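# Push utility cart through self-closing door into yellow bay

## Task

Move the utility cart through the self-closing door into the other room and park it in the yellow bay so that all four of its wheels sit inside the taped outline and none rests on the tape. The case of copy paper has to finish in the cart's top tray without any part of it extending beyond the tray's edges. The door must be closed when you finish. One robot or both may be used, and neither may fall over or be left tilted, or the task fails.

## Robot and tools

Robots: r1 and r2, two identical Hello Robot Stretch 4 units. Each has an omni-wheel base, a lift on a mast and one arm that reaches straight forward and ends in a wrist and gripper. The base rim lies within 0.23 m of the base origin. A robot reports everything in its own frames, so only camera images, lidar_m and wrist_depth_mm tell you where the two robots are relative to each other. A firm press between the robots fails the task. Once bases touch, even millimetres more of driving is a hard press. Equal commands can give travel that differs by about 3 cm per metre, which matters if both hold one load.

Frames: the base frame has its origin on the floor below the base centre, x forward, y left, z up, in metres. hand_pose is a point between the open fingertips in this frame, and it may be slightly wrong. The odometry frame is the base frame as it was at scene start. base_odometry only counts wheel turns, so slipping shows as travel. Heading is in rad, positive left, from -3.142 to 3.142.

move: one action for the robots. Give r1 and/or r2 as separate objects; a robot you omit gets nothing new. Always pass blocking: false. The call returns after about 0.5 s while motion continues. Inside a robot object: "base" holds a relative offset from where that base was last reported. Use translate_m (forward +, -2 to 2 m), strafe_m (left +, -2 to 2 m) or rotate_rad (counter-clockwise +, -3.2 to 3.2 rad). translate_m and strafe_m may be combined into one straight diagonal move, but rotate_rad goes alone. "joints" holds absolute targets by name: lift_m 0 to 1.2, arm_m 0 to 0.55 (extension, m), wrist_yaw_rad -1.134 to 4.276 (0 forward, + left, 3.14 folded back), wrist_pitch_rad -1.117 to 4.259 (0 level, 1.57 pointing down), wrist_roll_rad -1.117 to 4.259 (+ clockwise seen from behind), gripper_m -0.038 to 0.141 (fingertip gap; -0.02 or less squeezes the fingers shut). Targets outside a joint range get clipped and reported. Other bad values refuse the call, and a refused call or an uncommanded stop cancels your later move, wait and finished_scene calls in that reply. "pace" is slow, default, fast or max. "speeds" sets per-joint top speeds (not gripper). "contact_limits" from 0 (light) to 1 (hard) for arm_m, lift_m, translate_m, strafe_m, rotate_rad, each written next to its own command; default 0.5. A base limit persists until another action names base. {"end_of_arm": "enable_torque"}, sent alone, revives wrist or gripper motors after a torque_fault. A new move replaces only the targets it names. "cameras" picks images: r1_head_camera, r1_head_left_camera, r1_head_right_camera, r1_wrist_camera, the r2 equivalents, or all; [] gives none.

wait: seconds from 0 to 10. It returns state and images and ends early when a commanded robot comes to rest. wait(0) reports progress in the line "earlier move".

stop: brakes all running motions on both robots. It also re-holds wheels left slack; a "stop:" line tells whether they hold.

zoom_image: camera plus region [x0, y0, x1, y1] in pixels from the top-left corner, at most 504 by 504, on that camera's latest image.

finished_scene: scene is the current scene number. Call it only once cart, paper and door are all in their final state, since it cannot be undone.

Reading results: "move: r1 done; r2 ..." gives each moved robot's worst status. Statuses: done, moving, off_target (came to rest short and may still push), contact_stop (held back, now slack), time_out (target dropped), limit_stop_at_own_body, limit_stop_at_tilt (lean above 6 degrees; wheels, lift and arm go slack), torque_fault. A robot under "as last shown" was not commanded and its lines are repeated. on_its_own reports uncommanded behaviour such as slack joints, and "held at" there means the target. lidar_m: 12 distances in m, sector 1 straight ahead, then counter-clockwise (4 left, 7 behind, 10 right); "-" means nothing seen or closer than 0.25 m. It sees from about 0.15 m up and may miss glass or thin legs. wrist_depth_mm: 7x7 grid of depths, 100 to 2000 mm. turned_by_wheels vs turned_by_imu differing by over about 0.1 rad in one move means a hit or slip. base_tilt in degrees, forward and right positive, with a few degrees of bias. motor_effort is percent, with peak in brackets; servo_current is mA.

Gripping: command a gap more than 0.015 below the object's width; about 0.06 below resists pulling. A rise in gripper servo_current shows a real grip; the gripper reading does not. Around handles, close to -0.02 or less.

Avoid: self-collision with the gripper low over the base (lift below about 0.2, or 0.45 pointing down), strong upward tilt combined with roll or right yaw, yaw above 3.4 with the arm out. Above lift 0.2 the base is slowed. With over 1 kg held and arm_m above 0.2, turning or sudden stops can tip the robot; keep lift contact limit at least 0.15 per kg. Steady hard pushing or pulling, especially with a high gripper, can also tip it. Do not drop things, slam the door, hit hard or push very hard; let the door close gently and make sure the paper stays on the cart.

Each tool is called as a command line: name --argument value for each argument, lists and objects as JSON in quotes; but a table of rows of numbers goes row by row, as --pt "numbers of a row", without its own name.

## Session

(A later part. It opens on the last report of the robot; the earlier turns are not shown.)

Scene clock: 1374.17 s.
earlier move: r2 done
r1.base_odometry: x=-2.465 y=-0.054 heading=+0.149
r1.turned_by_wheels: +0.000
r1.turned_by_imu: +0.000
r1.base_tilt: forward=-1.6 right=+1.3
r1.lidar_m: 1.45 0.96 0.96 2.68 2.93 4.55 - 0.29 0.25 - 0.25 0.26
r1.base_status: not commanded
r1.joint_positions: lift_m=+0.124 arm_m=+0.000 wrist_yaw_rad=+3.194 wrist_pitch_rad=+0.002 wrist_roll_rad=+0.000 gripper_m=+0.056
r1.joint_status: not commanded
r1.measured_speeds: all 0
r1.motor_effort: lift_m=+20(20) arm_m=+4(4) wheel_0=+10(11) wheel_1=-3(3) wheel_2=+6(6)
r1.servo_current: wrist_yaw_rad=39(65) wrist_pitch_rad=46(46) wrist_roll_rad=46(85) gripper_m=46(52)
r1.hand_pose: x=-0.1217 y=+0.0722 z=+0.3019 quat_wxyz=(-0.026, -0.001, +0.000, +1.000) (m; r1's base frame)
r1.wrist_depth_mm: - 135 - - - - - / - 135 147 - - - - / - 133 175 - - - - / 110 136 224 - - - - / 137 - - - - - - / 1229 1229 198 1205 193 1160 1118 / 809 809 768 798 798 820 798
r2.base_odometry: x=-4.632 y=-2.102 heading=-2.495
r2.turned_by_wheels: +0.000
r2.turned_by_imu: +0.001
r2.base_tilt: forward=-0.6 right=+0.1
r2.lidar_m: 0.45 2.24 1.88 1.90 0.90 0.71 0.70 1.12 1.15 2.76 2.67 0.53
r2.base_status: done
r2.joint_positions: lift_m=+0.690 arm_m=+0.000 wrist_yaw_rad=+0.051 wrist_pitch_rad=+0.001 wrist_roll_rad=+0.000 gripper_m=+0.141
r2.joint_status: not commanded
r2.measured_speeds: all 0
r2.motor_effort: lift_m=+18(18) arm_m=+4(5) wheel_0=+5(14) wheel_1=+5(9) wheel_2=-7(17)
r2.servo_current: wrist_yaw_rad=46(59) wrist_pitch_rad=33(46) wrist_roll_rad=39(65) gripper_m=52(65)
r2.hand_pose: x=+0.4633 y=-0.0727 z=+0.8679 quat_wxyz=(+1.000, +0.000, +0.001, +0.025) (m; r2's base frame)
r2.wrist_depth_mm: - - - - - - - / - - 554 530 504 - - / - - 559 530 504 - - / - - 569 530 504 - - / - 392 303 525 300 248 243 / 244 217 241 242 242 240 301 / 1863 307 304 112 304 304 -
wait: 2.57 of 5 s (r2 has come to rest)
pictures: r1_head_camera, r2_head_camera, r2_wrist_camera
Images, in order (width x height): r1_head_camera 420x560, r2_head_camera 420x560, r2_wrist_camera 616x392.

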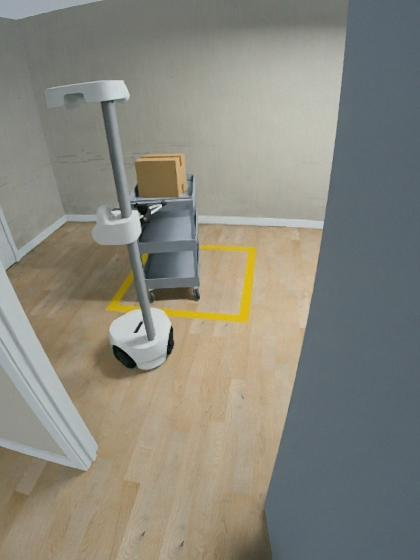

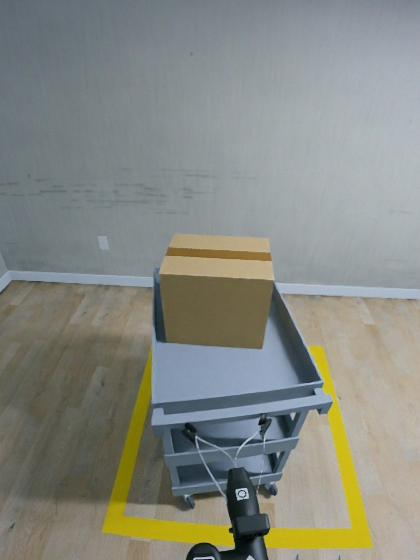

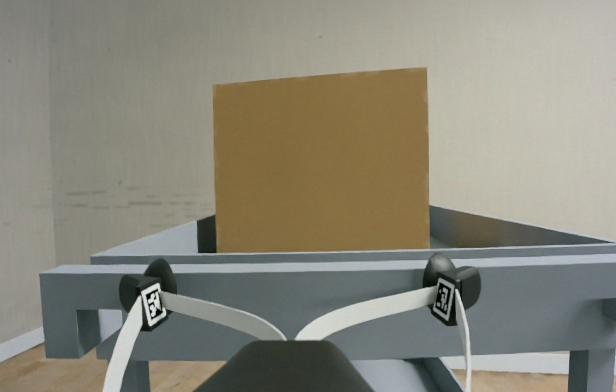

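move --blocking false --r2 '{"base":{"translate_m":-0.1},"pace":"slow"}' --cameras '[]'

wait --seconds 2 --cameras '[]'

move --blocking false --r2 '{"base":{"strafe_m":0.75}}' --cameras '[]'

wait --seconds 4 --cameras '["r2_head_camera","r1_head_camera","r2_head_right_camera"]'

zoom_image --camera "r1_head_camera" --region '[90, 200, 270, 360]'

Scene clock: 1380.90 s.
move: r2 moving
r1: as last shown
r1.lidar_m: 1.44 0.99 0.95 2.67 2.94 4.56 - 0.30 0.25 - 0.25 0.25
r1.motor_effort: lift_m=+19(20) arm_m=+4(4) wheel_0=+10(11) wheel_1=-3(3) wheel_2=+6(6)
r1.servo_current: wrist_yaw_rad=59(59) wrist_pitch_rad=33(46) wrist_roll_rad=46(59) gripper_m=39(46)
r1.wrist_depth_mm: - 135 - - - - - / - 135 147 - - - - / - 133 175 - - - - / 110 136 224 - - - - / 137 - - - - - - / 1229 1205 198 1205 193 1160 1118 / 809 809 759 798 798 820 798
r2.base_odometry: x=-4.623 y=-2.095 heading=-2.495
r2.turned_by_wheels: +0.000
r2.turned_by_imu: +0.000
r2.base_tilt: forward=-0.7 right=+0.1
r2.lidar_m: 0.43 2.23 1.92 1.89 0.92 0.67 0.68 1.11 1.14 2.78 2.67 0.53
r2.base_status: translate_m moving
r2.joint_positions: lift_m=+0.690 arm_m=+0.000 wrist_yaw_rad=+0.051 wrist_pitch_rad=+0.001 wrist_roll_rad=+0.000 gripper_m=+0.141
r2.joint_status: not commanded
r2.measured_speeds: translate_m=-0.049 strafe_m=+0.000 rotate_rad=+0.000 lift_m=+0.000 arm_m=+0.000 wrist_yaw_rad=+0.000 wrist_pitch_rad=+0.000 wrist_roll_rad=+0.000
r2.motor_effort: lift_m=+18(18) arm_m=+4(4) wheel_0=-6(7) wheel_1=-5(6) wheel_2=+9(10)
r2.servo_current: wrist_yaw_rad=46(59) wrist_pitch_rad=39(46) wrist_roll_rad=46(52) gripper_m=52(59)
r2.hand_pose: x=+0.4633 y=-0.0727 z=+0.8679 quat_wxyz=(+1.000, +0.000, +0.001, +0.025) (m; r2's base frame)
r2.wrist_depth_mm: - - - - - - - / - - 574 539 512 - - / - - 569 544 517 - - / - - 574 544 517 - - / - 397 315 312 312 250 251 / 255 253 252 252 252 252 314 / 1863 315 317 112 - 315 329
pictures: none
No camera images: "cameras" was empty.

Scene clock: 1382.70 s.
earlier move: r2 done
r1.base_odometry: x=-2.465 y=-0.054 heading=+0.149
r1.turned_by_wheels: +0.000
r1.turned_by_imu: +0.000
r1.base_tilt: forward=-1.5 right=+1.3
r1.lidar_m: 1.43 0.97 0.96 2.67 2.94 4.56 - 0.30 0.25 - 0.25 0.25
r1.base_status: not commanded
r1.joint_positions: lift_m=+0.124 arm_m=+0.000 wrist_yaw_rad=+3.194 wrist_pitch_rad=+0.002 wrist_roll_rad=+0.000 gripper_m=+0.056
r1.joint_status: not commanded
r1.measured_speeds: all 0
r1.motor_effort: lift_m=+19(20) arm_m=+4(4) wheel_0=+10(11) wheel_1=-3(4) wheel_2=+6(6)
r1.servo_current: wrist_yaw_rad=59(65) wrist_pitch_rad=39(46) wrist_roll_rad=59(72) gripper_m=52(52)
r1.hand_pose: x=-0.1217 y=+0.0722 z=+0.3019 quat_wxyz=(-0.026, -0.001, +0.000, +1.000) (m; r1's base frame)
r1.wrist_depth_mm: - 135 - - - - - / - 135 146 - - - - / - 133 175 - - - - / 110 136 223 - - - - / 137 - - - - - - / 1255 1229 198 1205 193 1160 1138 / 809 809 759 798 798 831 809
r2.base_odometry: x=-4.553 y=-2.042 heading=-2.495
r2.turned_by_wheels: +0.000
r2.turned_by_imu: +0.000
r2.base_tilt: forward=-0.6 right=+0.1
r2.lidar_m: 0.53 2.36 1.93 1.67 0.79 0.61 0.59 1.10 1.03 2.78 2.80 0.60
r2.base_status: done
r2.joint_positions: lift_m=+0.690 arm_m=+0.000 wrist_yaw_rad=+0.051 wrist_pitch_rad=+0.001 wrist_roll_rad=+0.000 gripper_m=+0.141
r2.joint_status: not commanded
r2.measured_speeds: all 0
r2.motor_effort: lift_m=+18(18) arm_m=+4(5) wheel_0=-3(9) wheel_1=-5(7) wheel_2=+5(11)
r2.servo_current: wrist_yaw_rad=46(65) wrist_pitch_rad=39(46) wrist_roll_rad=46(65) gripper_m=52(59)
r2.hand_pose: x=+0.4633 y=-0.0727 z=+0.8679 quat_wxyz=(+1.000, +0.000, +0.001, +0.025) (m; r2's base frame)
r2.wrist_depth_mm: - - - - - - - / - - - 634 603 - - / - - - 634 609 - - / - - - 634 609 - - / - - 402 402 353 340 342 / - - 407 404 402 404 402 / - 1921 1921 112 - 1808 -
wait: 1.80 of 2 s (r2 has come to rest)
pictures: none
No camera images: "cameras" was empty.

Scene clock: 1383.20 s.
move: r2 moving
r1: as last shown
r1.base_tilt: forward=-1.6 right=+1.3
r1.lidar_m: 1.56 0.95 0.95 2.69 2.92 4.54 - 0.30 0.25 - 0.25 0.25
r1.motor_effort: lift_m=+19(20) arm_m=+4(4) wheel_0=+11(11) wheel_1=-3(4) wheel_2=+6(6)
r1.servo_current: wrist_yaw_rad=39(59) wrist_pitch_rad=39(46) wrist_roll_rad=52(65) gripper_m=39(46)
r1.wrist_depth_mm: - 135 - - - - - / - 135 147 - - - - / - 133 175 - - - - / 110 136 223 - - - - / 137 - - - - - - / 1229 1229 198 1205 193 1160 1118 / 809 809 759 798 798 831 809
r2.base_odometry: x=-4.531 y=-2.071 heading=-2.495
r2.turned_by_wheels: +0.000
r2.turned_by_imu: +0.000
r2.base_tilt: forward=-0.7 right=+0.1
r2.lidar_m: 0.53 2.33 1.89 1.68 0.76 0.61 0.58 1.11 1.08 2.79 2.77 0.61
r2.base_status: strafe_m moving
r2.joint_positions: lift_m=+0.690 arm_m=+0.000 wrist_yaw_rad=+0.051 wrist_pitch_rad=+0.001 wrist_roll_rad=+0.000 gripper_m=+0.141
r2.joint_status: not commanded
r2.measured_speeds: translate_m=+0.000 strafe_m=+0.141 rotate_rad=-0.002 lift_m=+0.000 arm_m=+0.000 wrist_yaw_rad=+0.000 wrist_pitch_rad=+0.000 wrist_roll_rad=+0.000
r2.motor_effort: lift_m=+18(18) arm_m=+4(4) wheel_0=-9(13) wheel_1=+11(12) wheel_2=+1(4)
r2.servo_current: wrist_yaw_rad=52(52) wrist_pitch_rad=46(46) wrist_roll_rad=46(59) gripper_m=52(59)
r2.hand_pose: x=+0.4633 y=-0.0727 z=+0.8679 quat_wxyz=(+1.000, +0.000, +0.001, +0.025) (m; r2's base frame)
r2.wrist_depth_mm: - - - - - - - / - - - 640 609 - - / - - - 634 609 - - / - - - 640 609 - - / - - 342 399 355 340 340 / - - 399 404 404 204 402 / - 1921 415 112 - 1808 -
pictures: none
No camera images: "cameras" was empty.

Scene clock: 1386.53 s.
earlier move: r2 done
r1.base_odometry: x=-2.465 y=-0.054 heading=+0.149
r1.turned_by_wheels: +0.000
r1.turned_by_imu: +0.000
r1.base_tilt: forward=-1.6 right=+1.2
r1.lidar_m: 2.00 0.94 0.96 2.67 2.96 4.55 - 0.34 0.25 - 0.25 0.25
r1.base_status: not commanded
r1.joint_positions: lift_m=+0.124 arm_m=+0.000 wrist_yaw_rad=+3.194 wrist_pitch_rad=+0.002 wrist_roll_rad=+0.000 gripper_m=+0.056
r1.joint_status: not commanded
r1.measured_speeds: all 0
r1.motor_effort: lift_m=+20(20) arm_m=+4(4) wheel_0=+10(11) wheel_1=-3(4) wheel_2=+6(6)
r1.servo_current: wrist_yaw_rad=46(65) wrist_pitch_rad=39(52) wrist_roll_rad=46(72) gripper_m=39(46)
r1.hand_pose: x=-0.1217 y=+0.0722 z=+0.3019 quat_wxyz=(-0.026, -0.001, +0.000, +1.000) (m; r1's base frame)
r1.wrist_depth_mm: - 135 - - - - - / - 135 147 - - - - / - 133 175 - - - - / 110 136 224 - - - - / 137 - - - - - - / 1229 1229 198 1205 193 1138 1118 / 809 809 750 798 798 809 809
r2.base_odometry: x=-4.101 y=-2.641 heading=-2.495
r2.turned_by_wheels: +0.000
r2.turned_by_imu: +0.001
r2.base_tilt: forward=-0.7 right=+0.1
r2.lidar_m: 2.23 1.49 1.20 1.16 0.66 0.50 0.51 0.56 0.85 3.52 0.84 0.85
r2.base_status: done
r2.joint_positions: lift_m=+0.690 arm_m=+0.000 wrist_yaw_rad=+0.051 wrist_pitch_rad=+0.001 wrist_roll_rad=+0.000 gripper_m=+0.141
r2.joint_status: not commanded
r2.measured_speeds: all 0
r2.motor_effort: lift_m=+18(18) arm_m=+4(5) wheel_0=-1(13) wheel_1=+3(13) wheel_2=+0(4)
r2.servo_current: wrist_yaw_rad=52(65) wrist_pitch_rad=46(52) wrist_roll_rad=52(59) gripper_m=46(59)
r2.hand_pose: x=+0.4633 y=-0.0727 z=+0.8679 quat_wxyz=(+1.000, +0.000, +0.001, +0.025) (m; r2's base frame)
r2.wrist_depth_mm: - - - - - - - / - - - - - - - / - - - - - - - / - - - - - - - / - - - - - - - / - 201 - - - 185 - / - 1808 1983 112 - 1756 -
wait: 3.33 of 4 s (r2 has come to rest)
pictures: r1_head_camera, r2_head_camera, r2_head_right_camera
Images, in order (width x height): r1_head_camera 420x560, r2_head_camera 420x560, r2_head_right_camera 420x672.

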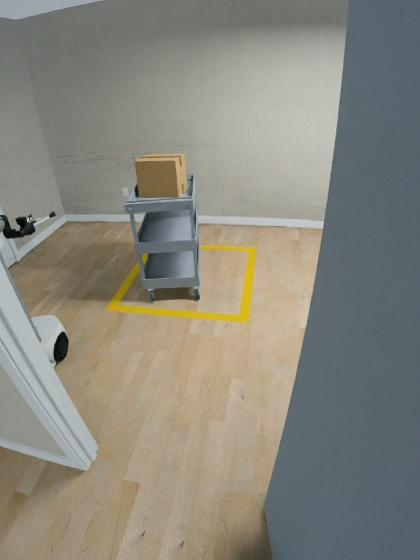

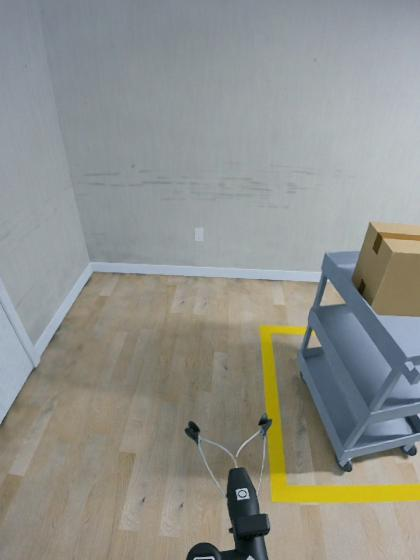

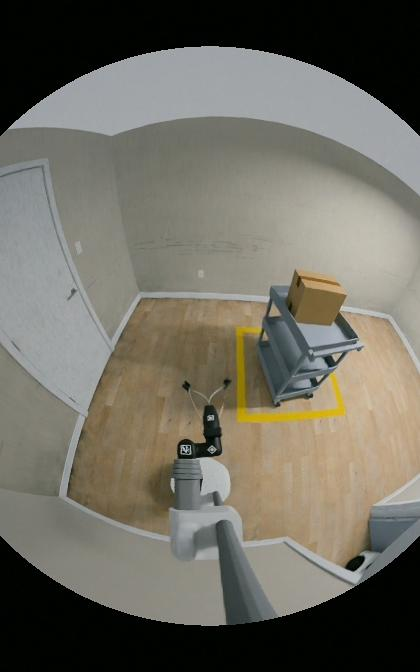

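Scaled by 2.800 from the camera's 420x560 image, which has a finer 600x800 frame.

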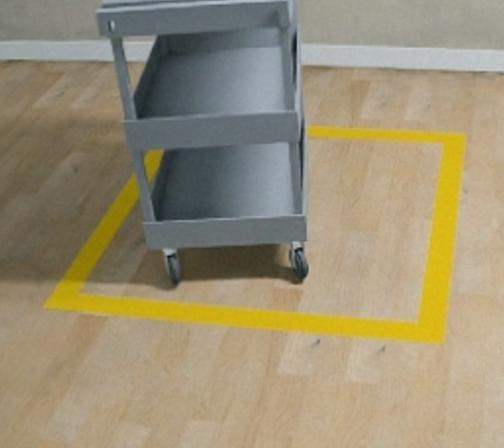

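Cart's front-left looks near the far edge; check closely.

zoom_image --camera "r2_head_camera" --region '[240, 280, 420, 520]'

Scaled by 2.100 from the camera's 420x560 image, which has a finer 1200x1600 frame.

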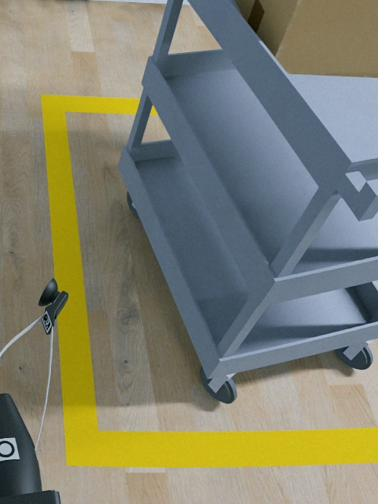

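move --blocking false --r1 '{"base":{"translate_m":-0.15,"strafe_m":0.05},"pace":"slow","contact_limits":{"translate_m":0.3}}' --r2 '{"joints":{"wrist_yaw_rad":3.0}}' --cameras '[]'

wait --seconds 4 --cameras '[]'

wait --seconds 3 --cameras '["r1_head_left_camera","r1_head_right_camera"]'

Scene clock: 1406.17 s.
move: r1 moving; r2 moving
r1.base_odometry: x=-2.478 y=-0.052 heading=+0.149
r1.turned_by_wheels: +0.000
r1.turned_by_imu: +0.000
r1.base_tilt: forward=-1.6 right=+1.2
r1.lidar_m: 2.03 0.98 0.95 2.68 2.97 4.55 - 0.29 0.25 - 0.25 0.26
r1.base_status: translate_m moving; strafe_m moving
r1.joint_positions: lift_m=+0.124 arm_m=+0.000 wrist_yaw_rad=+3.194 wrist_pitch_rad=+0.002 wrist_roll_rad=+0.000 gripper_m=+0.056
r1.joint_status: not commanded
r1.measured_speeds: translate_m=-0.048 strafe_m=+0.017 rotate_rad=+0.000 lift_m=+0.000 arm_m=+0.000 wrist_yaw_rad=+0.000 wrist_pitch_rad=+0.000 wrist_roll_rad=+0.000
r1.motor_effort: lift_m=+19(20) arm_m=+4(4) wheel_0=+0(9) wheel_1=-7(9) wheel_2=+8(12)
r1.servo_current: wrist_yaw_rad=46(59) wrist_pitch_rad=39(52) wrist_roll_rad=59(65) gripper_m=39(46)
r1.contact_limits: translate_m 0.3
r1.hand_pose: x=-0.1217 y=+0.0722 z=+0.3019 quat_wxyz=(-0.026, -0.001, +0.000, +1.000) (m; r1's base frame)
r1.wrist_depth_mm: - 135 - - - - - / - 135 147 - - - - / - 133 175 - - - - / 110 136 223 - - - - / 137 - - - - - - / 1255 1205 198 1182 193 1160 1118 / - 820 759 798 788 831 798
r2.base_odometry: x=-4.101 y=-2.641 heading=-2.495
r2.turned_by_wheels: +0.000
r2.turned_by_imu: +0.000
r2.base_tilt: forward=-0.7 right=+0.1
r2.lidar_m: 2.22 1.49 1.18 1.16 0.67 0.52 0.50 0.56 0.84 3.50 0.81 0.86
r2.base_status: not commanded
r2.joint_positions: lift_m=+0.690 arm_m=+0.000 wrist_yaw_rad=+0.612 wrist_pitch_rad=+0.001 wrist_roll_rad=+0.000 gripper_m=+0.141
r2.joint_status: wrist_yaw_rad moving
r2.measured_speeds: translate_m=+0.000 strafe_m=+0.000 rotate_rad=+0.000 lift_m=+0.000 arm_m=+0.000 wrist_yaw_rad=+1.736 wrist_pitch_rad=+0.000 wrist_roll_rad=+0.000
r2.motor_effort: lift_m=+18(18) arm_m=+4(4) wheel_0=-1(2) wheel_1=+3(3) wheel_2=+0(0)
r2.servo_current: wrist_yaw_rad=78(124) wrist_pitch_rad=33(46) wrist_roll_rad=52(59) gripper_m=52(59)
r2.hand_pose: x=+0.4572 y=+0.0940 z=+0.8679 quat_wxyz=(+0.954, +0.000, +0.001, +0.301) (m; r2's base frame)
r2.wrist_depth_mm: - - - - - - - / - - - - - - - / - - - - - - - / - - - - - - - / - - - - - - - / - 202 191 167 - 186 - / - - - 112 1983 1808 -
pictures: none
No camera images: "cameras" was empty.

Scene clock: 1407.93 s.
earlier move: r1 moving; r2 done
r1.base_odometry: x=-2.618 y=-0.027 heading=+0.149
r1.turned_by_wheels: +0.000
r1.turned_by_imu: +0.000
r1.base_tilt: forward=-1.6 right=+1.2
r1.lidar_m: 2.12 1.04 1.20 2.66 2.93 4.52 - 0.27 0.25 - 0.25 0.27
r1.base_status: translate_m moving; strafe_m moving
r1.joint_positions: lift_m=+0.124 arm_m=+0.000 wrist_yaw_rad=+3.194 wrist_pitch_rad=+0.002 wrist_roll_rad=+0.000 gripper_m=+0.056
r1.joint_status: not commanded
r1.measured_speeds: translate_m=-0.028 strafe_m=+0.009 rotate_rad=+0.000 lift_m=+0.000 arm_m=+0.000 wrist_yaw_rad=+0.000 wrist_pitch_rad=+0.000 wrist_roll_rad=+0.000
r1.motor_effort: lift_m=+19(20) arm_m=+4(4) wheel_0=-1(9) wheel_1=-7(10) wheel_2=+5(12)
r1.servo_current: wrist_yaw_rad=59(72) wrist_pitch_rad=33(52) wrist_roll_rad=59(65) gripper_m=39(46)
r1.contact_limits: translate_m 0.3
r1.hand_pose: x=-0.1217 y=+0.0722 z=+0.3019 quat_wxyz=(-0.026, -0.001, +0.000, +1.000) (m; r1's base frame)
r1.wrist_depth_mm: - 135 - - - - - / - 135 147 - - - - / - 133 175 - - - - / 110 136 224 - - - - / 137 - - - - - - / 1229 1229 198 1182 193 1160 1118 / - 820 768 798 798 831 798
r2.base_odometry: x=-4.101 y=-2.641 heading=-2.495
r2.turned_by_wheels: +0.000
r2.turned_by_imu: +0.000
r2.base_tilt: forward=-0.6 right=+0.1
r2.lidar_m: 2.24 1.50 1.18 1.17 0.67 0.53 0.51 0.55 0.85 3.53 0.81 0.88
r2.base_status: not commanded
r2.joint_positions: lift_m=+0.690 arm_m=+0.000 wrist_yaw_rad=+2.997 wrist_pitch_rad=+0.001 wrist_roll_rad=+0.000 gripper_m=+0.141
r2.joint_status: all done
r2.measured_speeds: all 0
r2.motor_effort: lift_m=+18(18) arm_m=+4(5) wheel_0=-1(2) wheel_1=+2(3) wheel_2=+0(1)
r2.servo_current: wrist_yaw_rad=52(169) wrist_pitch_rad=39(46) wrist_roll_rad=46(59) gripper_m=46(59)
r2.hand_pose: x=-0.1019 y=+0.1280 z=+0.8679 quat_wxyz=(+0.072, -0.001, +0.000, +0.997) (m; r2's base frame)
r2.wrist_depth_mm: 143 145 - - - - - / 114 147 - - - - - / 117 147 241 - - - - / 142 195 - - - - - / - - - - - - - / - 201 186 158 - 186 - / - - - 112 - - -
wait: 1.77 of 4 s (r2 has come to rest)
pictures: none
No camera images: "cameras" was empty.

Scene clock: 1408.47 s.
earlier move: r1 done
r1.base_odometry: x=-2.621 y=-0.027 heading=+0.149
r1.turned_by_wheels: +0.000
r1.turned_by_imu: +0.000
r1.base_tilt: forward=-1.6 right=+1.3
r1.lidar_m: 2.15 1.03 1.26 2.64 2.87 4.49 - 0.29 0.25 - 0.25 0.25
r1.base_status: done
r1.joint_positions: lift_m=+0.124 arm_m=+0.000 wrist_yaw_rad=+3.194 wrist_pitch_rad=+0.002 wrist_roll_rad=+0.000 gripper_m=+0.056
r1.joint_status: not commanded
r1.measured_speeds: all 0
r1.motor_effort: lift_m=+19(20) arm_m=+4(4) wheel_0=-1(9) wheel_1=-7(10) wheel_2=+4(12)
r1.servo_current: wrist_yaw_rad=46(72) wrist_pitch_rad=46(52) wrist_roll_rad=46(65) gripper_m=46(46)
r1.contact_limits: translate_m 0.3
r1.hand_pose: x=-0.1217 y=+0.0722 z=+0.3019 quat_wxyz=(-0.026, -0.001, +0.000, +1.000) (m; r1's base frame)
r1.wrist_depth_mm: - 135 - - - - - / - 135 147 - - - - / - 133 175 - - - - / 110 136 224 - - - - / 137 - - - - - - / 1229 1229 198 1229 193 1160 1118 / - 809 759 798 798 820 809
r2.base_odometry: x=-4.101 y=-2.641 heading=-2.495
r2.turned_by_wheels: +0.000
r2.turned_by_imu: +0.000
r2.base_tilt: forward=-0.7 right=+0.0
r2.lidar_m: 2.24 1.50 1.21 1.18 0.68 0.52 0.51 0.56 0.78 3.52 0.79 0.89
r2.base_status: not commanded
r2.joint_positions: lift_m=+0.690 arm_m=+0.000 wrist_yaw_rad=+2.997 wrist_pitch_rad=+0.001 wrist_roll_rad=+0.000 gripper_m=+0.141
r2.joint_status: all done
r2.measured_speeds: all 0
r2.motor_effort: lift_m=+18(18) arm_m=+4(5) wheel_0=-2(2) wheel_1=+2(3) wheel_2=+0(1)
r2.servo_current: wrist_yaw_rad=46(169) wrist_pitch_rad=46(46) wrist_roll_rad=52(65) gripper_m=46(59)
r2.hand_pose: x=-0.1019 y=+0.1280 z=+0.8679 quat_wxyz=(+0.072, -0.001, +0.000, +0.997) (m; r2's base frame)
r2.wrist_depth_mm: 143 145 - - - - - / 113 146 - - - - - / 117 147 241 - - - - / 142 195 - - - - - / - - - - - - - / - 201 186 158 - 186 - / - - - 112 - - -
wait: 0.53 of 3 s (r1 has come to rest)
pictures: r1_head_left_camera, r1_head_right_camera
Images, in order (width x height): r1_head_left_camera 420x672, r1_head_right_camera 420x672.

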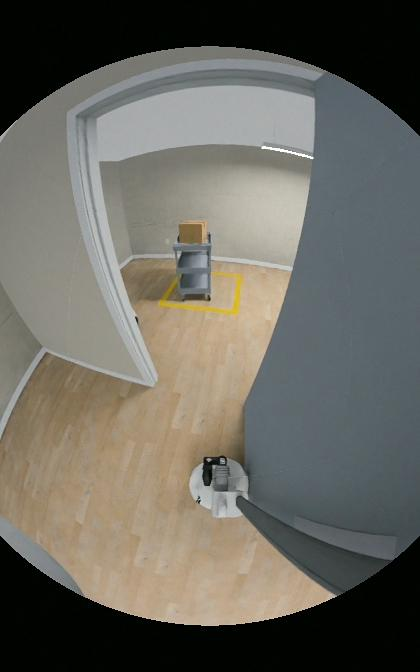

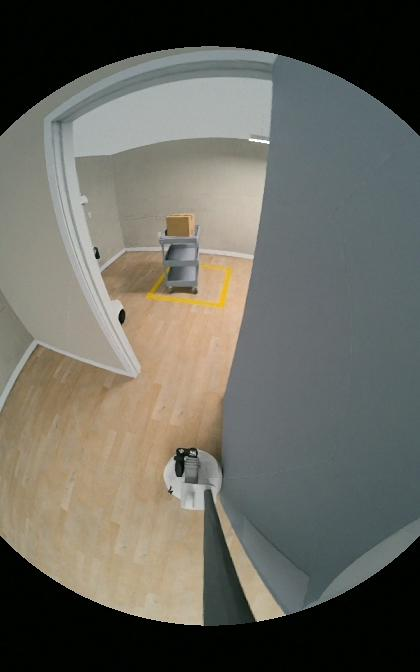

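move --r1 '{"base":{"translate_m":-0.25,"strafe_m":0.08},"pace":"slow","contact_limits":{"translate_m":0.3}}' --blocking false --cameras '[]'

wait --seconds 5 --cameras '["r1_head_camera","r1_head_right_camera"]'

Scene clock: 1420.10 s.
move: r1 moving
r1.base_odometry: x=-2.634 y=-0.025 heading=+0.149
r1.turned_by_wheels: +0.000
r1.turned_by_imu: +0.000
r1.base_tilt: forward=-1.6 right=+1.3
r1.lidar_m: 2.15 1.07 1.26 2.64 2.91 4.45 - 0.29 0.25 - 0.25 0.25
r1.base_status: translate_m moving; strafe_m moving
r1.joint_positions: lift_m=+0.124 arm_m=+0.000 wrist_yaw_rad=+3.194 wrist_pitch_rad=+0.002 wrist_roll_rad=+0.000 gripper_m=+0.056
r1.joint_status: not commanded
r1.measured_speeds: translate_m=-0.048 strafe_m=+0.015 rotate_rad=+0.000 lift_m=+0.000 arm_m=+0.000 wrist_yaw_rad=+0.000 wrist_pitch_rad=+0.000 wrist_roll_rad=+0.000
r1.motor_effort: lift_m=+20(20) arm_m=+4(4) wheel_0=-3(8) wheel_1=-6(10) wheel_2=+8(8)
r1.servo_current: wrist_yaw_rad=52(65) wrist_pitch_rad=46(46) wrist_roll_rad=52(59) gripper_m=46(46)
r1.contact_limits: translate_m 0.3
r1.hand_pose: x=-0.1217 y=+0.0722 z=+0.3019 quat_wxyz=(-0.026, -0.001, +0.000, +1.000) (m; r1's base frame)
r1.wrist_depth_mm: - 135 - - - - - / - 135 147 - - - - / - 133 175 - - - - / 110 136 223 - - - - / 137 - - - - - - / 1255 1229 198 1229 193 1160 1118 / - 820 750 798 788 820 798
r2: as last shown
r2.base_tilt: forward=-0.7 right=+0.1
r2.lidar_m: 2.22 1.49 1.19 1.18 0.68 0.52 0.51 0.53 0.84 3.50 0.81 0.88
r2.motor_effort: lift_m=+18(18) arm_m=+4(4) wheel_0=-2(2) wheel_1=+3(3) wheel_2=+0(0)
r2.servo_current: wrist_yaw_rad=46(59) wrist_pitch_rad=39(39) wrist_roll_rad=59(59) gripper_m=52(59)
r2.wrist_depth_mm: 143 145 - - - - - / 113 147 - - - - - / 117 147 242 - - - - / 142 195 - - - - - / - - - - - - - / - 202 187 158 - 185 - / - - - 112 - - -
pictures: none
No camera images: "cameras" was empty.

Scene clock: 1423.47 s.
earlier move: r1 done
r1.base_odometry: x=-2.880 y=+0.015 heading=+0.149
r1.turned_by_wheels: +0.000
r1.turned_by_imu: +0.000
r1.base_tilt: forward=-1.6 right=+1.3
r1.lidar_m: 2.40 1.22 1.68 2.61 2.91 4.48 - 2.66 2.14 0.25 0.25 0.28
r1.base_status: done
r1.joint_positions: lift_m=+0.124 arm_m=+0.000 wrist_yaw_rad=+3.194 wrist_pitch_rad=+0.002 wrist_roll_rad=+0.000 gripper_m=+0.056
r1.joint_status: not commanded
r1.measured_speeds: all 0
r1.motor_effort: lift_m=+20(20) arm_m=+4(4) wheel_0=+0(8) wheel_1=-4(10) wheel_2=+3(8)
r1.servo_current: wrist_yaw_rad=52(72) wrist_pitch_rad=39(52) wrist_roll_rad=46(65) gripper_m=46(46)
r1.contact_limits: translate_m 0.3
r1.hand_pose: x=-0.1217 y=+0.0722 z=+0.3019 quat_wxyz=(-0.026, -0.001, +0.000, +1.000) (m; r1's base frame)
r1.wrist_depth_mm: - 135 - - - - - / - 135 146 - - - - / - 132 173 - - - - / 110 135 221 - - - - / 137 - - - - - - / 1205 1229 198 1205 193 1138 1138 / - 809 759 809 798 820 798
r2.base_odometry: x=-4.101 y=-2.641 heading=-2.495
r2.turned_by_wheels: +0.000
r2.turned_by_imu: +0.000
r2.base_tilt: forward=-0.7 right=+0.1
r2.lidar_m: 2.22 1.49 1.19 1.16 0.68 0.51 0.49 0.58 0.84 3.51 0.81 0.87
r2.base_status: not commanded
r2.joint_positions: lift_m=+0.690 arm_m=+0.000 wrist_yaw_rad=+2.997 wrist_pitch_rad=+0.001 wrist_roll_rad=+0.000 gripper_m=+0.141
r2.joint_status: not commanded
r2.measured_speeds: all 0
r2.motor_effort: lift_m=+18(18) arm_m=+4(5) wheel_0=-1(2) wheel_1=+2(3) wheel_2=+0(1)
r2.servo_current: wrist_yaw_rad=46(59) wrist_pitch_rad=39(52) wrist_roll_rad=52(59) gripper_m=52(59)
r2.hand_pose: x=-0.1019 y=+0.1280 z=+0.8679 quat_wxyz=(+0.072, -0.001, +0.000, +0.997) (m; r2's base frame)
r2.wrist_depth_mm: 143 145 - - - - - / 113 147 - - - - - / 117 147 241 - - - - / 142 194 - - - - - / - - - - - - - / - 202 187 157 - 186 - / - - - 112 - - -
wait: 3.37 of 5 s (r1 has come to rest)
pictures: r1_head_camera, r1_head_right_camera
Images, in order (width x height): r1_head_camera 420x560, r1_head_right_camera 420x672.

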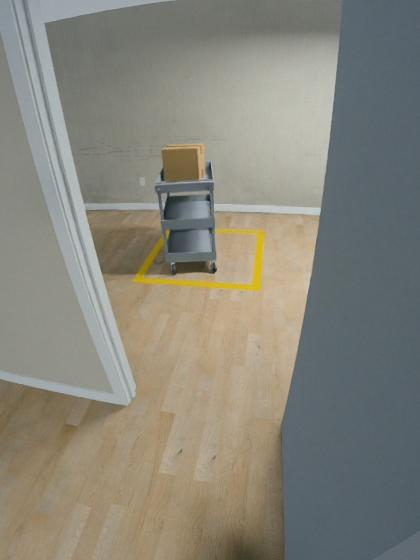

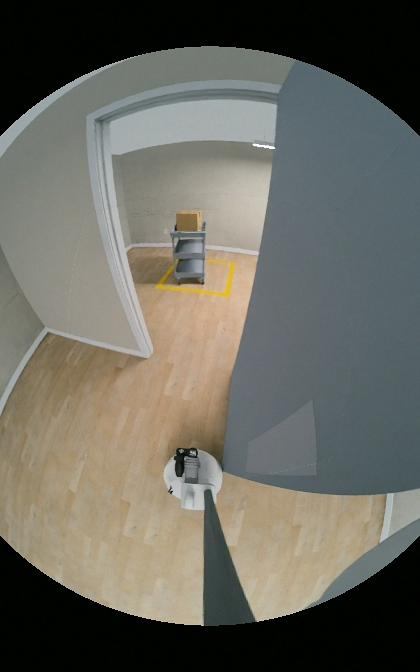

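move --r1 '{"base":{"translate_m":-0.3,"strafe_m":0.05},"pace":"slow","contact_limits":{"translate_m":0.3}}' --blocking false --cameras '[]'

wait --seconds 6 --cameras '["r1_head_right_camera"]'

move --r1 '{"base":{"translate_m":-0.5,"strafe_m":0.05},"pace":"slow","contact_limits":{"translate_m":0.3}}' --blocking false --cameras '[]'

wait --seconds 8 --cameras '["r1_head_right_camera"]'

wait --seconds 6 --cameras '["r1_head_camera","r1_head_right_camera","r2_head_camera","r2_head_left_camera","r2_head_right_camera"]'

Scene clock: 1433.60 s.
move: r1 moving
r1.base_odometry: x=-2.893 y=+0.016 heading=+0.149
r1.turned_by_wheels: +0.000
r1.turned_by_imu: +0.000
r1.base_tilt: forward=-1.6 right=+1.3
r1.lidar_m: 2.41 1.20 1.71 2.61 2.87 4.46 - 2.63 2.12 0.25 0.25 0.29
r1.base_status: translate_m moving; strafe_m moving
r1.joint_positions: lift_m=+0.124 arm_m=+0.000 wrist_yaw_rad=+3.194 wrist_pitch_rad=+0.002 wrist_roll_rad=+0.000 gripper_m=+0.056
r1.joint_status: not commanded
r1.measured_speeds: translate_m=-0.049 strafe_m=+0.008 rotate_rad=+0.000 lift_m=+0.000 arm_m=+0.000 wrist_yaw_rad=+0.000 wrist_pitch_rad=+0.000 wrist_roll_rad=+0.000
r1.motor_effort: lift_m=+19(20) arm_m=+4(4) wheel_0=-3(6) wheel_1=-5(7) wheel_2=+8(8)
r1.servo_current: wrist_yaw_rad=52(59) wrist_pitch_rad=39(46) wrist_roll_rad=59(59) gripper_m=33(46)
r1.contact_limits: translate_m 0.3
r1.hand_pose: x=-0.1217 y=+0.0722 z=+0.3019 quat_wxyz=(-0.026, -0.001, +0.000, +1.000) (m; r1's base frame)
r1.wrist_depth_mm: - 135 - - - - - / - 135 146 - - - - / - 132 174 - - - - / 110 136 221 - - - - / 137 - - - - - - / 1229 1229 198 1205 193 1160 1118 / - 820 759 809 798 820 798
r2: as last shown
r2.lidar_m: 2.24 1.51 1.20 1.17 0.66 0.52 0.51 0.56 0.84 3.50 0.81 0.87
r2.motor_effort: lift_m=+18(18) arm_m=+4(5) wheel_0=-1(2) wheel_1=+2(3) wheel_2=+0(0)
r2.servo_current: wrist_yaw_rad=52(59) wrist_pitch_rad=39(46) wrist_roll_rad=46(52) gripper_m=52(52)
r2.wrist_depth_mm: 143 145 - - - - - / 113 147 - - - - - / 117 147 241 - - - - / 142 194 - - - - - / - - - - - - - / - 202 186 158 - 185 - / - - - 112 - - -
pictures: none
No camera images: "cameras" was empty.

Scene clock: 1437.40 s.
earlier move: r1 done
r1.base_odometry: x=-3.184 y=+0.020 heading=+0.149
r1.turned_by_wheels: +0.000
r1.turned_by_imu: +0.000
r1.base_tilt: forward=-1.6 right=+1.3
r1.lidar_m: 0.96 0.86 2.15 2.62 2.90 4.42 - 2.63 2.15 2.10 1.63 1.25
r1.base_status: done
r1.joint_positions: lift_m=+0.124 arm_m=+0.000 wrist_yaw_rad=+3.194 wrist_pitch_rad=+0.002 wrist_roll_rad=+0.000 gripper_m=+0.056
r1.joint_status: not commanded
r1.measured_speeds: all 0
r1.motor_effort: lift_m=+19(20) arm_m=+4(4) wheel_0=-3(8) wheel_1=-2(8) wheel_2=+2(9)
r1.servo_current: wrist_yaw_rad=46(65) wrist_pitch_rad=46(52) wrist_roll_rad=46(65) gripper_m=39(52)
r1.contact_limits: translate_m 0.3
r1.hand_pose: x=-0.1217 y=+0.0722 z=+0.3019 quat_wxyz=(-0.026, -0.001, +0.000, +1.000) (m; r1's base frame)
r1.wrist_depth_mm: - 135 - - - - - / - 135 146 - - - - / - 132 174 - - - - / 110 135 221 - - - - / 137 - - - - - - / 1205 1229 198 1205 193 1138 1118 / - 820 750 798 788 820 798
r2.base_odometry: x=-4.101 y=-2.641 heading=-2.495
r2.turned_by_wheels: +0.000
r2.turned_by_imu: +0.001
r2.base_tilt: forward=-0.7 right=+0.1
r2.lidar_m: 2.24 1.50 1.18 1.17 0.67 0.50 0.50 0.53 0.84 3.51 0.82 0.87
r2.base_status: not commanded
r2.joint_positions: lift_m=+0.690 arm_m=+0.000 wrist_yaw_rad=+2.997 wrist_pitch_rad=+0.001 wrist_roll_rad=+0.000 gripper_m=+0.141
r2.joint_status: not commanded
r2.measured_speeds: all 0
r2.motor_effort: lift_m=+18(18) arm_m=+4(5) wheel_0=-2(2) wheel_1=+3(3) wheel_2=+0(1)
r2.servo_current: wrist_yaw_rad=39(65) wrist_pitch_rad=46(46) wrist_roll_rad=39(59) gripper_m=52(59)
r2.hand_pose: x=-0.1019 y=+0.1280 z=+0.8679 quat_wxyz=(+0.072, -0.001, +0.000, +0.997) (m; r2's base frame)
r2.wrist_depth_mm: 143 145 - - - - - / 113 147 - - - - - / 117 147 241 - - - - / 142 194 - - - - - / - - - - - - - / - 201 186 158 - 186 - / - - - 112 - - -
wait: 3.80 of 6 s (r1 has come to rest)
pictures: r1_head_right_camera
Images, in order (width x height): r1_head_right_camera 420x672.

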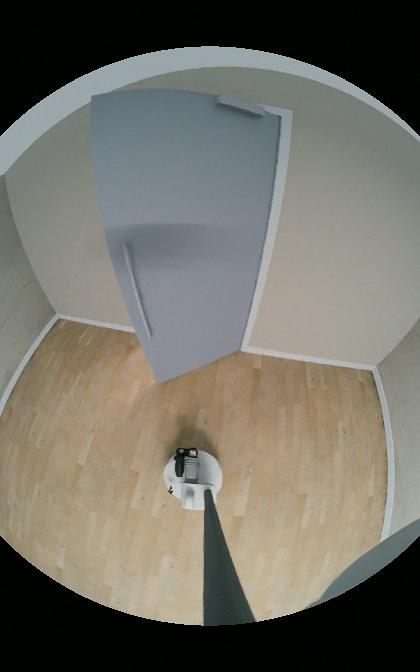

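Scene clock: 1437.90 s.
move: r1 moving
r1.base_odometry: x=-3.196 y=+0.020 heading=+0.148
r1.turned_by_wheels: +0.000
r1.turned_by_imu: -0.001
r1.base_tilt: forward=-1.6 right=+1.3
r1.lidar_m: 1.07 1.03 2.18 2.61 2.88 4.39 - 2.66 2.15 2.09 1.60 1.27
r1.base_status: translate_m moving; strafe_m moving
r1.joint_positions: lift_m=+0.124 arm_m=+0.000 wrist_yaw_rad=+3.194 wrist_pitch_rad=+0.002 wrist_roll_rad=+0.000 gripper_m=+0.056
r1.joint_status: not commanded
r1.measured_speeds: translate_m=-0.048 strafe_m=+0.005 rotate_rad=+0.000 lift_m=+0.000 arm_m=+0.000 wrist_yaw_rad=+0.000 wrist_pitch_rad=+0.000 wrist_roll_rad=+0.000
r1.motor_effort: lift_m=+19(20) arm_m=+4(4) wheel_0=-5(8) wheel_1=-4(5) wheel_2=+6(6)
r1.servo_current: wrist_yaw_rad=39(65) wrist_pitch_rad=39(46) wrist_roll_rad=72(72) gripper_m=46(46)
r1.contact_limits: translate_m 0.3
r1.hand_pose: x=-0.1217 y=+0.0722 z=+0.3019 quat_wxyz=(-0.026, -0.001, +0.000, +1.000) (m; r1's base frame)
r1.wrist_depth_mm: - 135 - - - - - / - 135 146 - - - - / - 132 174 - - - - / 110 136 222 - - - - / 137 - - - - - - / 1255 1229 198 1205 193 1138 1118 / - 820 768 798 798 831 798
r2: as last shown
r2.turned_by_imu: +0.000
r2.lidar_m: 2.24 1.49 1.20 1.17 0.67 0.52 0.50 0.56 0.83 3.48 0.83 0.85
r2.motor_effort: lift_m=+18(18) arm_m=+4(5) wheel_0=-1(2) wheel_1=+3(3) wheel_2=+0(1)
r2.servo_current: wrist_yaw_rad=52(59) wrist_pitch_rad=39(46) wrist_roll_rad=46(52) gripper_m=59(59)
r2.wrist_depth_mm: 143 145 - - - - - / 113 147 - - - - - / 117 147 240 - - - - / 142 193 - - - - - / - - - - - - - / - 201 187 158 - 185 - / - - - 112 - - -
pictures: none
No camera images: "cameras" was empty.

Scene clock: 1443.70 s.
earlier move: r1 done
r1.base_odometry: x=-3.686 y=-0.004 heading=+0.148
r1.turned_by_wheels: +0.000
r1.turned_by_imu: +0.000
r1.base_tilt: forward=-1.6 right=+1.3
r1.lidar_m: 1.76 1.93 2.65 2.62 2.86 4.06 4.03 2.65 2.12 2.08 2.23 1.77
r1.base_status: done
r1.joint_positions: lift_m=+0.124 arm_m=+0.000 wrist_yaw_rad=+3.194 wrist_pitch_rad=+0.002 wrist_roll_rad=+0.000 gripper_m=+0.056
r1.joint_status: not commanded
r1.measured_speeds: all 0
r1.motor_effort: lift_m=+19(20) arm_m=+4(4) wheel_0=-5(8) wheel_1=-2(6) wheel_2=+1(7)
r1.servo_current: wrist_yaw_rad=46(72) wrist_pitch_rad=46(52) wrist_roll_rad=59(72) gripper_m=39(52)
r1.contact_limits: translate_m 0.3
r1.hand_pose: x=-0.1217 y=+0.0722 z=+0.3019 quat_wxyz=(-0.026, -0.001, +0.000, +1.000) (m; r1's base frame)
r1.wrist_depth_mm: - 135 - - - - - / - 135 146 - - - - / - 132 174 - - - - / 110 136 222 - - - - / 137 - - - - - - / 1229 1229 198 1205 193 1160 1118 / - 820 759 798 798 820 798
r2.base_odometry: x=-4.101 y=-2.641 heading=-2.495
r2.turned_by_wheels: +0.000
r2.turned_by_imu: +0.001
r2.base_tilt: forward=-0.7 right=+0.1
r2.lidar_m: 2.20 1.49 1.19 1.17 0.68 0.50 0.49 0.57 0.85 3.52 0.80 0.86
r2.base_status: not commanded
r2.joint_positions: lift_m=+0.690 arm_m=+0.000 wrist_yaw_rad=+2.997 wrist_pitch_rad=+0.001 wrist_roll_rad=+0.000 gripper_m=+0.141
r2.joint_status: not commanded
r2.measured_speeds: all 0
r2.motor_effort: lift_m=+18(18) arm_m=+4(5) wheel_0=-1(2) wheel_1=+2(3) wheel_2=+0(1)
r2.servo_current: wrist_yaw_rad=52(65) wrist_pitch_rad=39(46) wrist_roll_rad=46(59) gripper_m=46(59)
r2.hand_pose: x=-0.1019 y=+0.1280 z=+0.8679 quat_wxyz=(+0.072, -0.001, +0.000, +0.997) (m; r2's base frame)
r2.wrist_depth_mm: 143 145 - - - - - / 113 147 - - - - - / 117 147 242 - - - - / 142 195 - - - - - / - - - - - - - / - 202 186 158 - 186 - / - - - 112 - - -
wait: 5.80 of 8 s (r1 has come to rest)
pictures: r1_head_right_camera
Images, in order (width x height): r1_head_right_camera 420x672.

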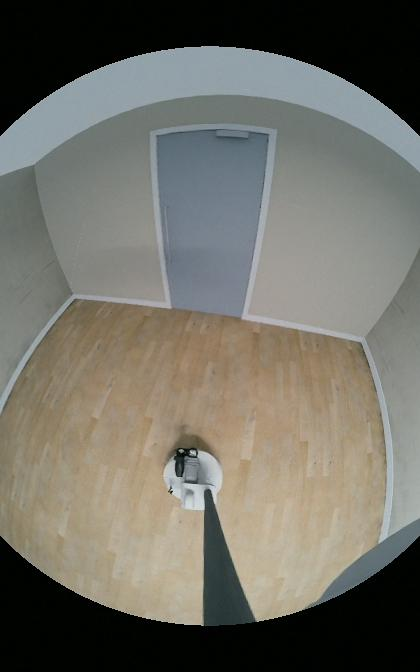

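Scene clock: 1449.70 s.
r1.base_odometry: x=-3.686 y=-0.004 heading=+0.148
r1.turned_by_wheels: +0.000
r1.turned_by_imu: +0.000
r1.base_tilt: forward=-1.6 right=+1.3
r1.lidar_m: 1.77 1.94 2.65 2.60 2.89 4.05 4.02 2.67 2.10 2.10 2.25 1.77
r1.base_status: done
r1.joint_positions: lift_m=+0.124 arm_m=+0.000 wrist_yaw_rad=+3.194 wrist_pitch_rad=+0.002 wrist_roll_rad=+0.000 gripper_m=+0.056
r1.joint_status: not commanded
r1.measured_speeds: all 0
r1.motor_effort: lift_m=+19(20) arm_m=+4(4) wheel_0=-4(8) wheel_1=-1(6) wheel_2=+1(7)
r1.servo_current: wrist_yaw_rad=33(72) wrist_pitch_rad=39(52) wrist_roll_rad=52(72) gripper_m=39(52)
r1.contact_limits: translate_m 0.3
r1.hand_pose: x=-0.1217 y=+0.0722 z=+0.3019 quat_wxyz=(-0.026, -0.001, +0.000, +1.000) (m; r1's base frame)
r1.wrist_depth_mm: - 135 - - - - - / - 135 146 - - - - / - 132 174 - - - - / 110 136 222 - - - - / 137 - - - - - - / 1229 1229 198 1205 193 1138 1118 / - 809 759 809 798 820 798
r2.base_odometry: x=-4.101 y=-2.641 heading=-2.495
r2.turned_by_wheels: +0.000
r2.turned_by_imu: +0.001
r2.base_tilt: forward=-0.7 right=+0.1
r2.lidar_m: 2.23 1.51 1.21 1.17 0.69 0.53 0.50 0.54 0.81 3.50 0.82 0.88
r2.base_status: not commanded
r2.joint_positions: lift_m=+0.690 arm_m=+0.000 wrist_yaw_rad=+2.997 wrist_pitch_rad=+0.001 wrist_roll_rad=+0.000 gripper_m=+0.141
r2.joint_status: not commanded
r2.measured_speeds: all 0
r2.motor_effort: lift_m=+18(18) arm_m=+4(5) wheel_0=-1(2) wheel_1=+3(3) wheel_2=+0(1)
r2.servo_current: wrist_yaw_rad=39(65) wrist_pitch_rad=33(46) wrist_roll_rad=33(59) gripper_m=46(59)
r2.hand_pose: x=-0.1019 y=+0.1280 z=+0.8679 quat_wxyz=(+0.072, -0.001, +0.000, +0.997) (m; r2's base frame)
r2.wrist_depth_mm: 143 145 - - - - - / 113 147 - - - - - / 117 148 241 - - - - / 142 194 - - - - - / - - - - - - - / - 201 186 158 - 185 - / - - - 112 - - -
wait: 6.00 s; at rest by 0.27 s
pictures: r1_head_camera, r1_head_right_camera, r2_head_camera, r2_head_left_camera, r2_head_right_camera
Images, in order (width x height): r1_head_camera 420x560, r1_head_right_camera 420x672, r2_head_camera 420x560, r2_head_left_camera 420x672, r2_head_right_camera 420x672.

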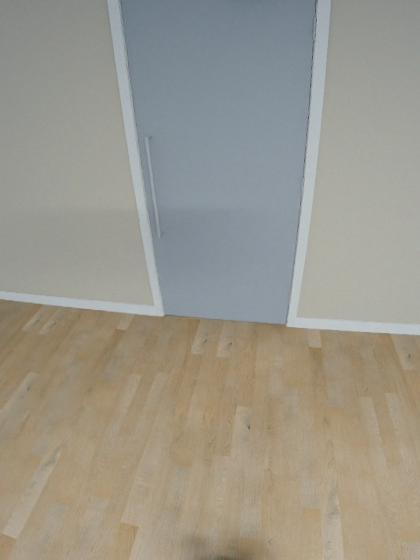

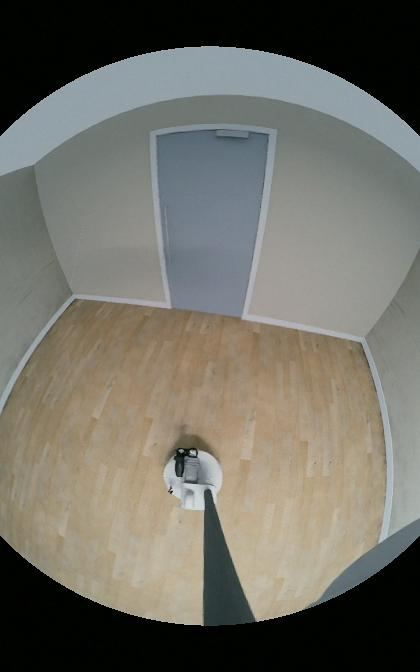

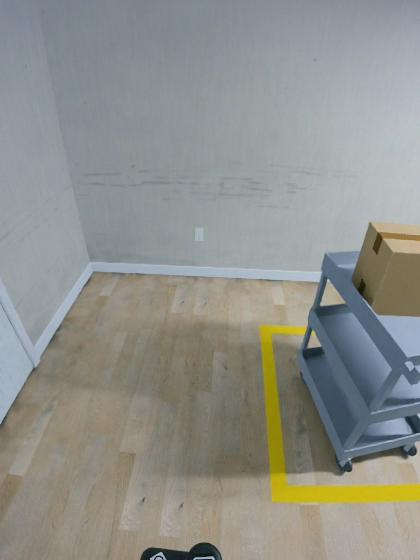

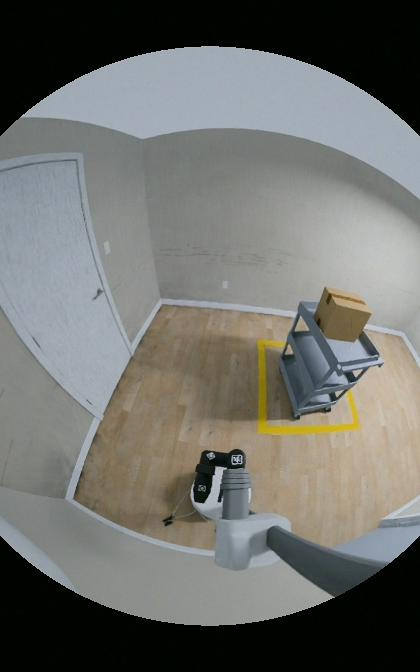

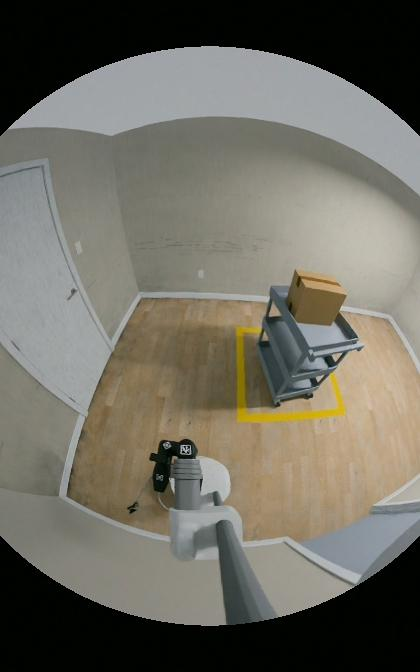

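finished_scene --scene 2

The scene is finished: the task was done.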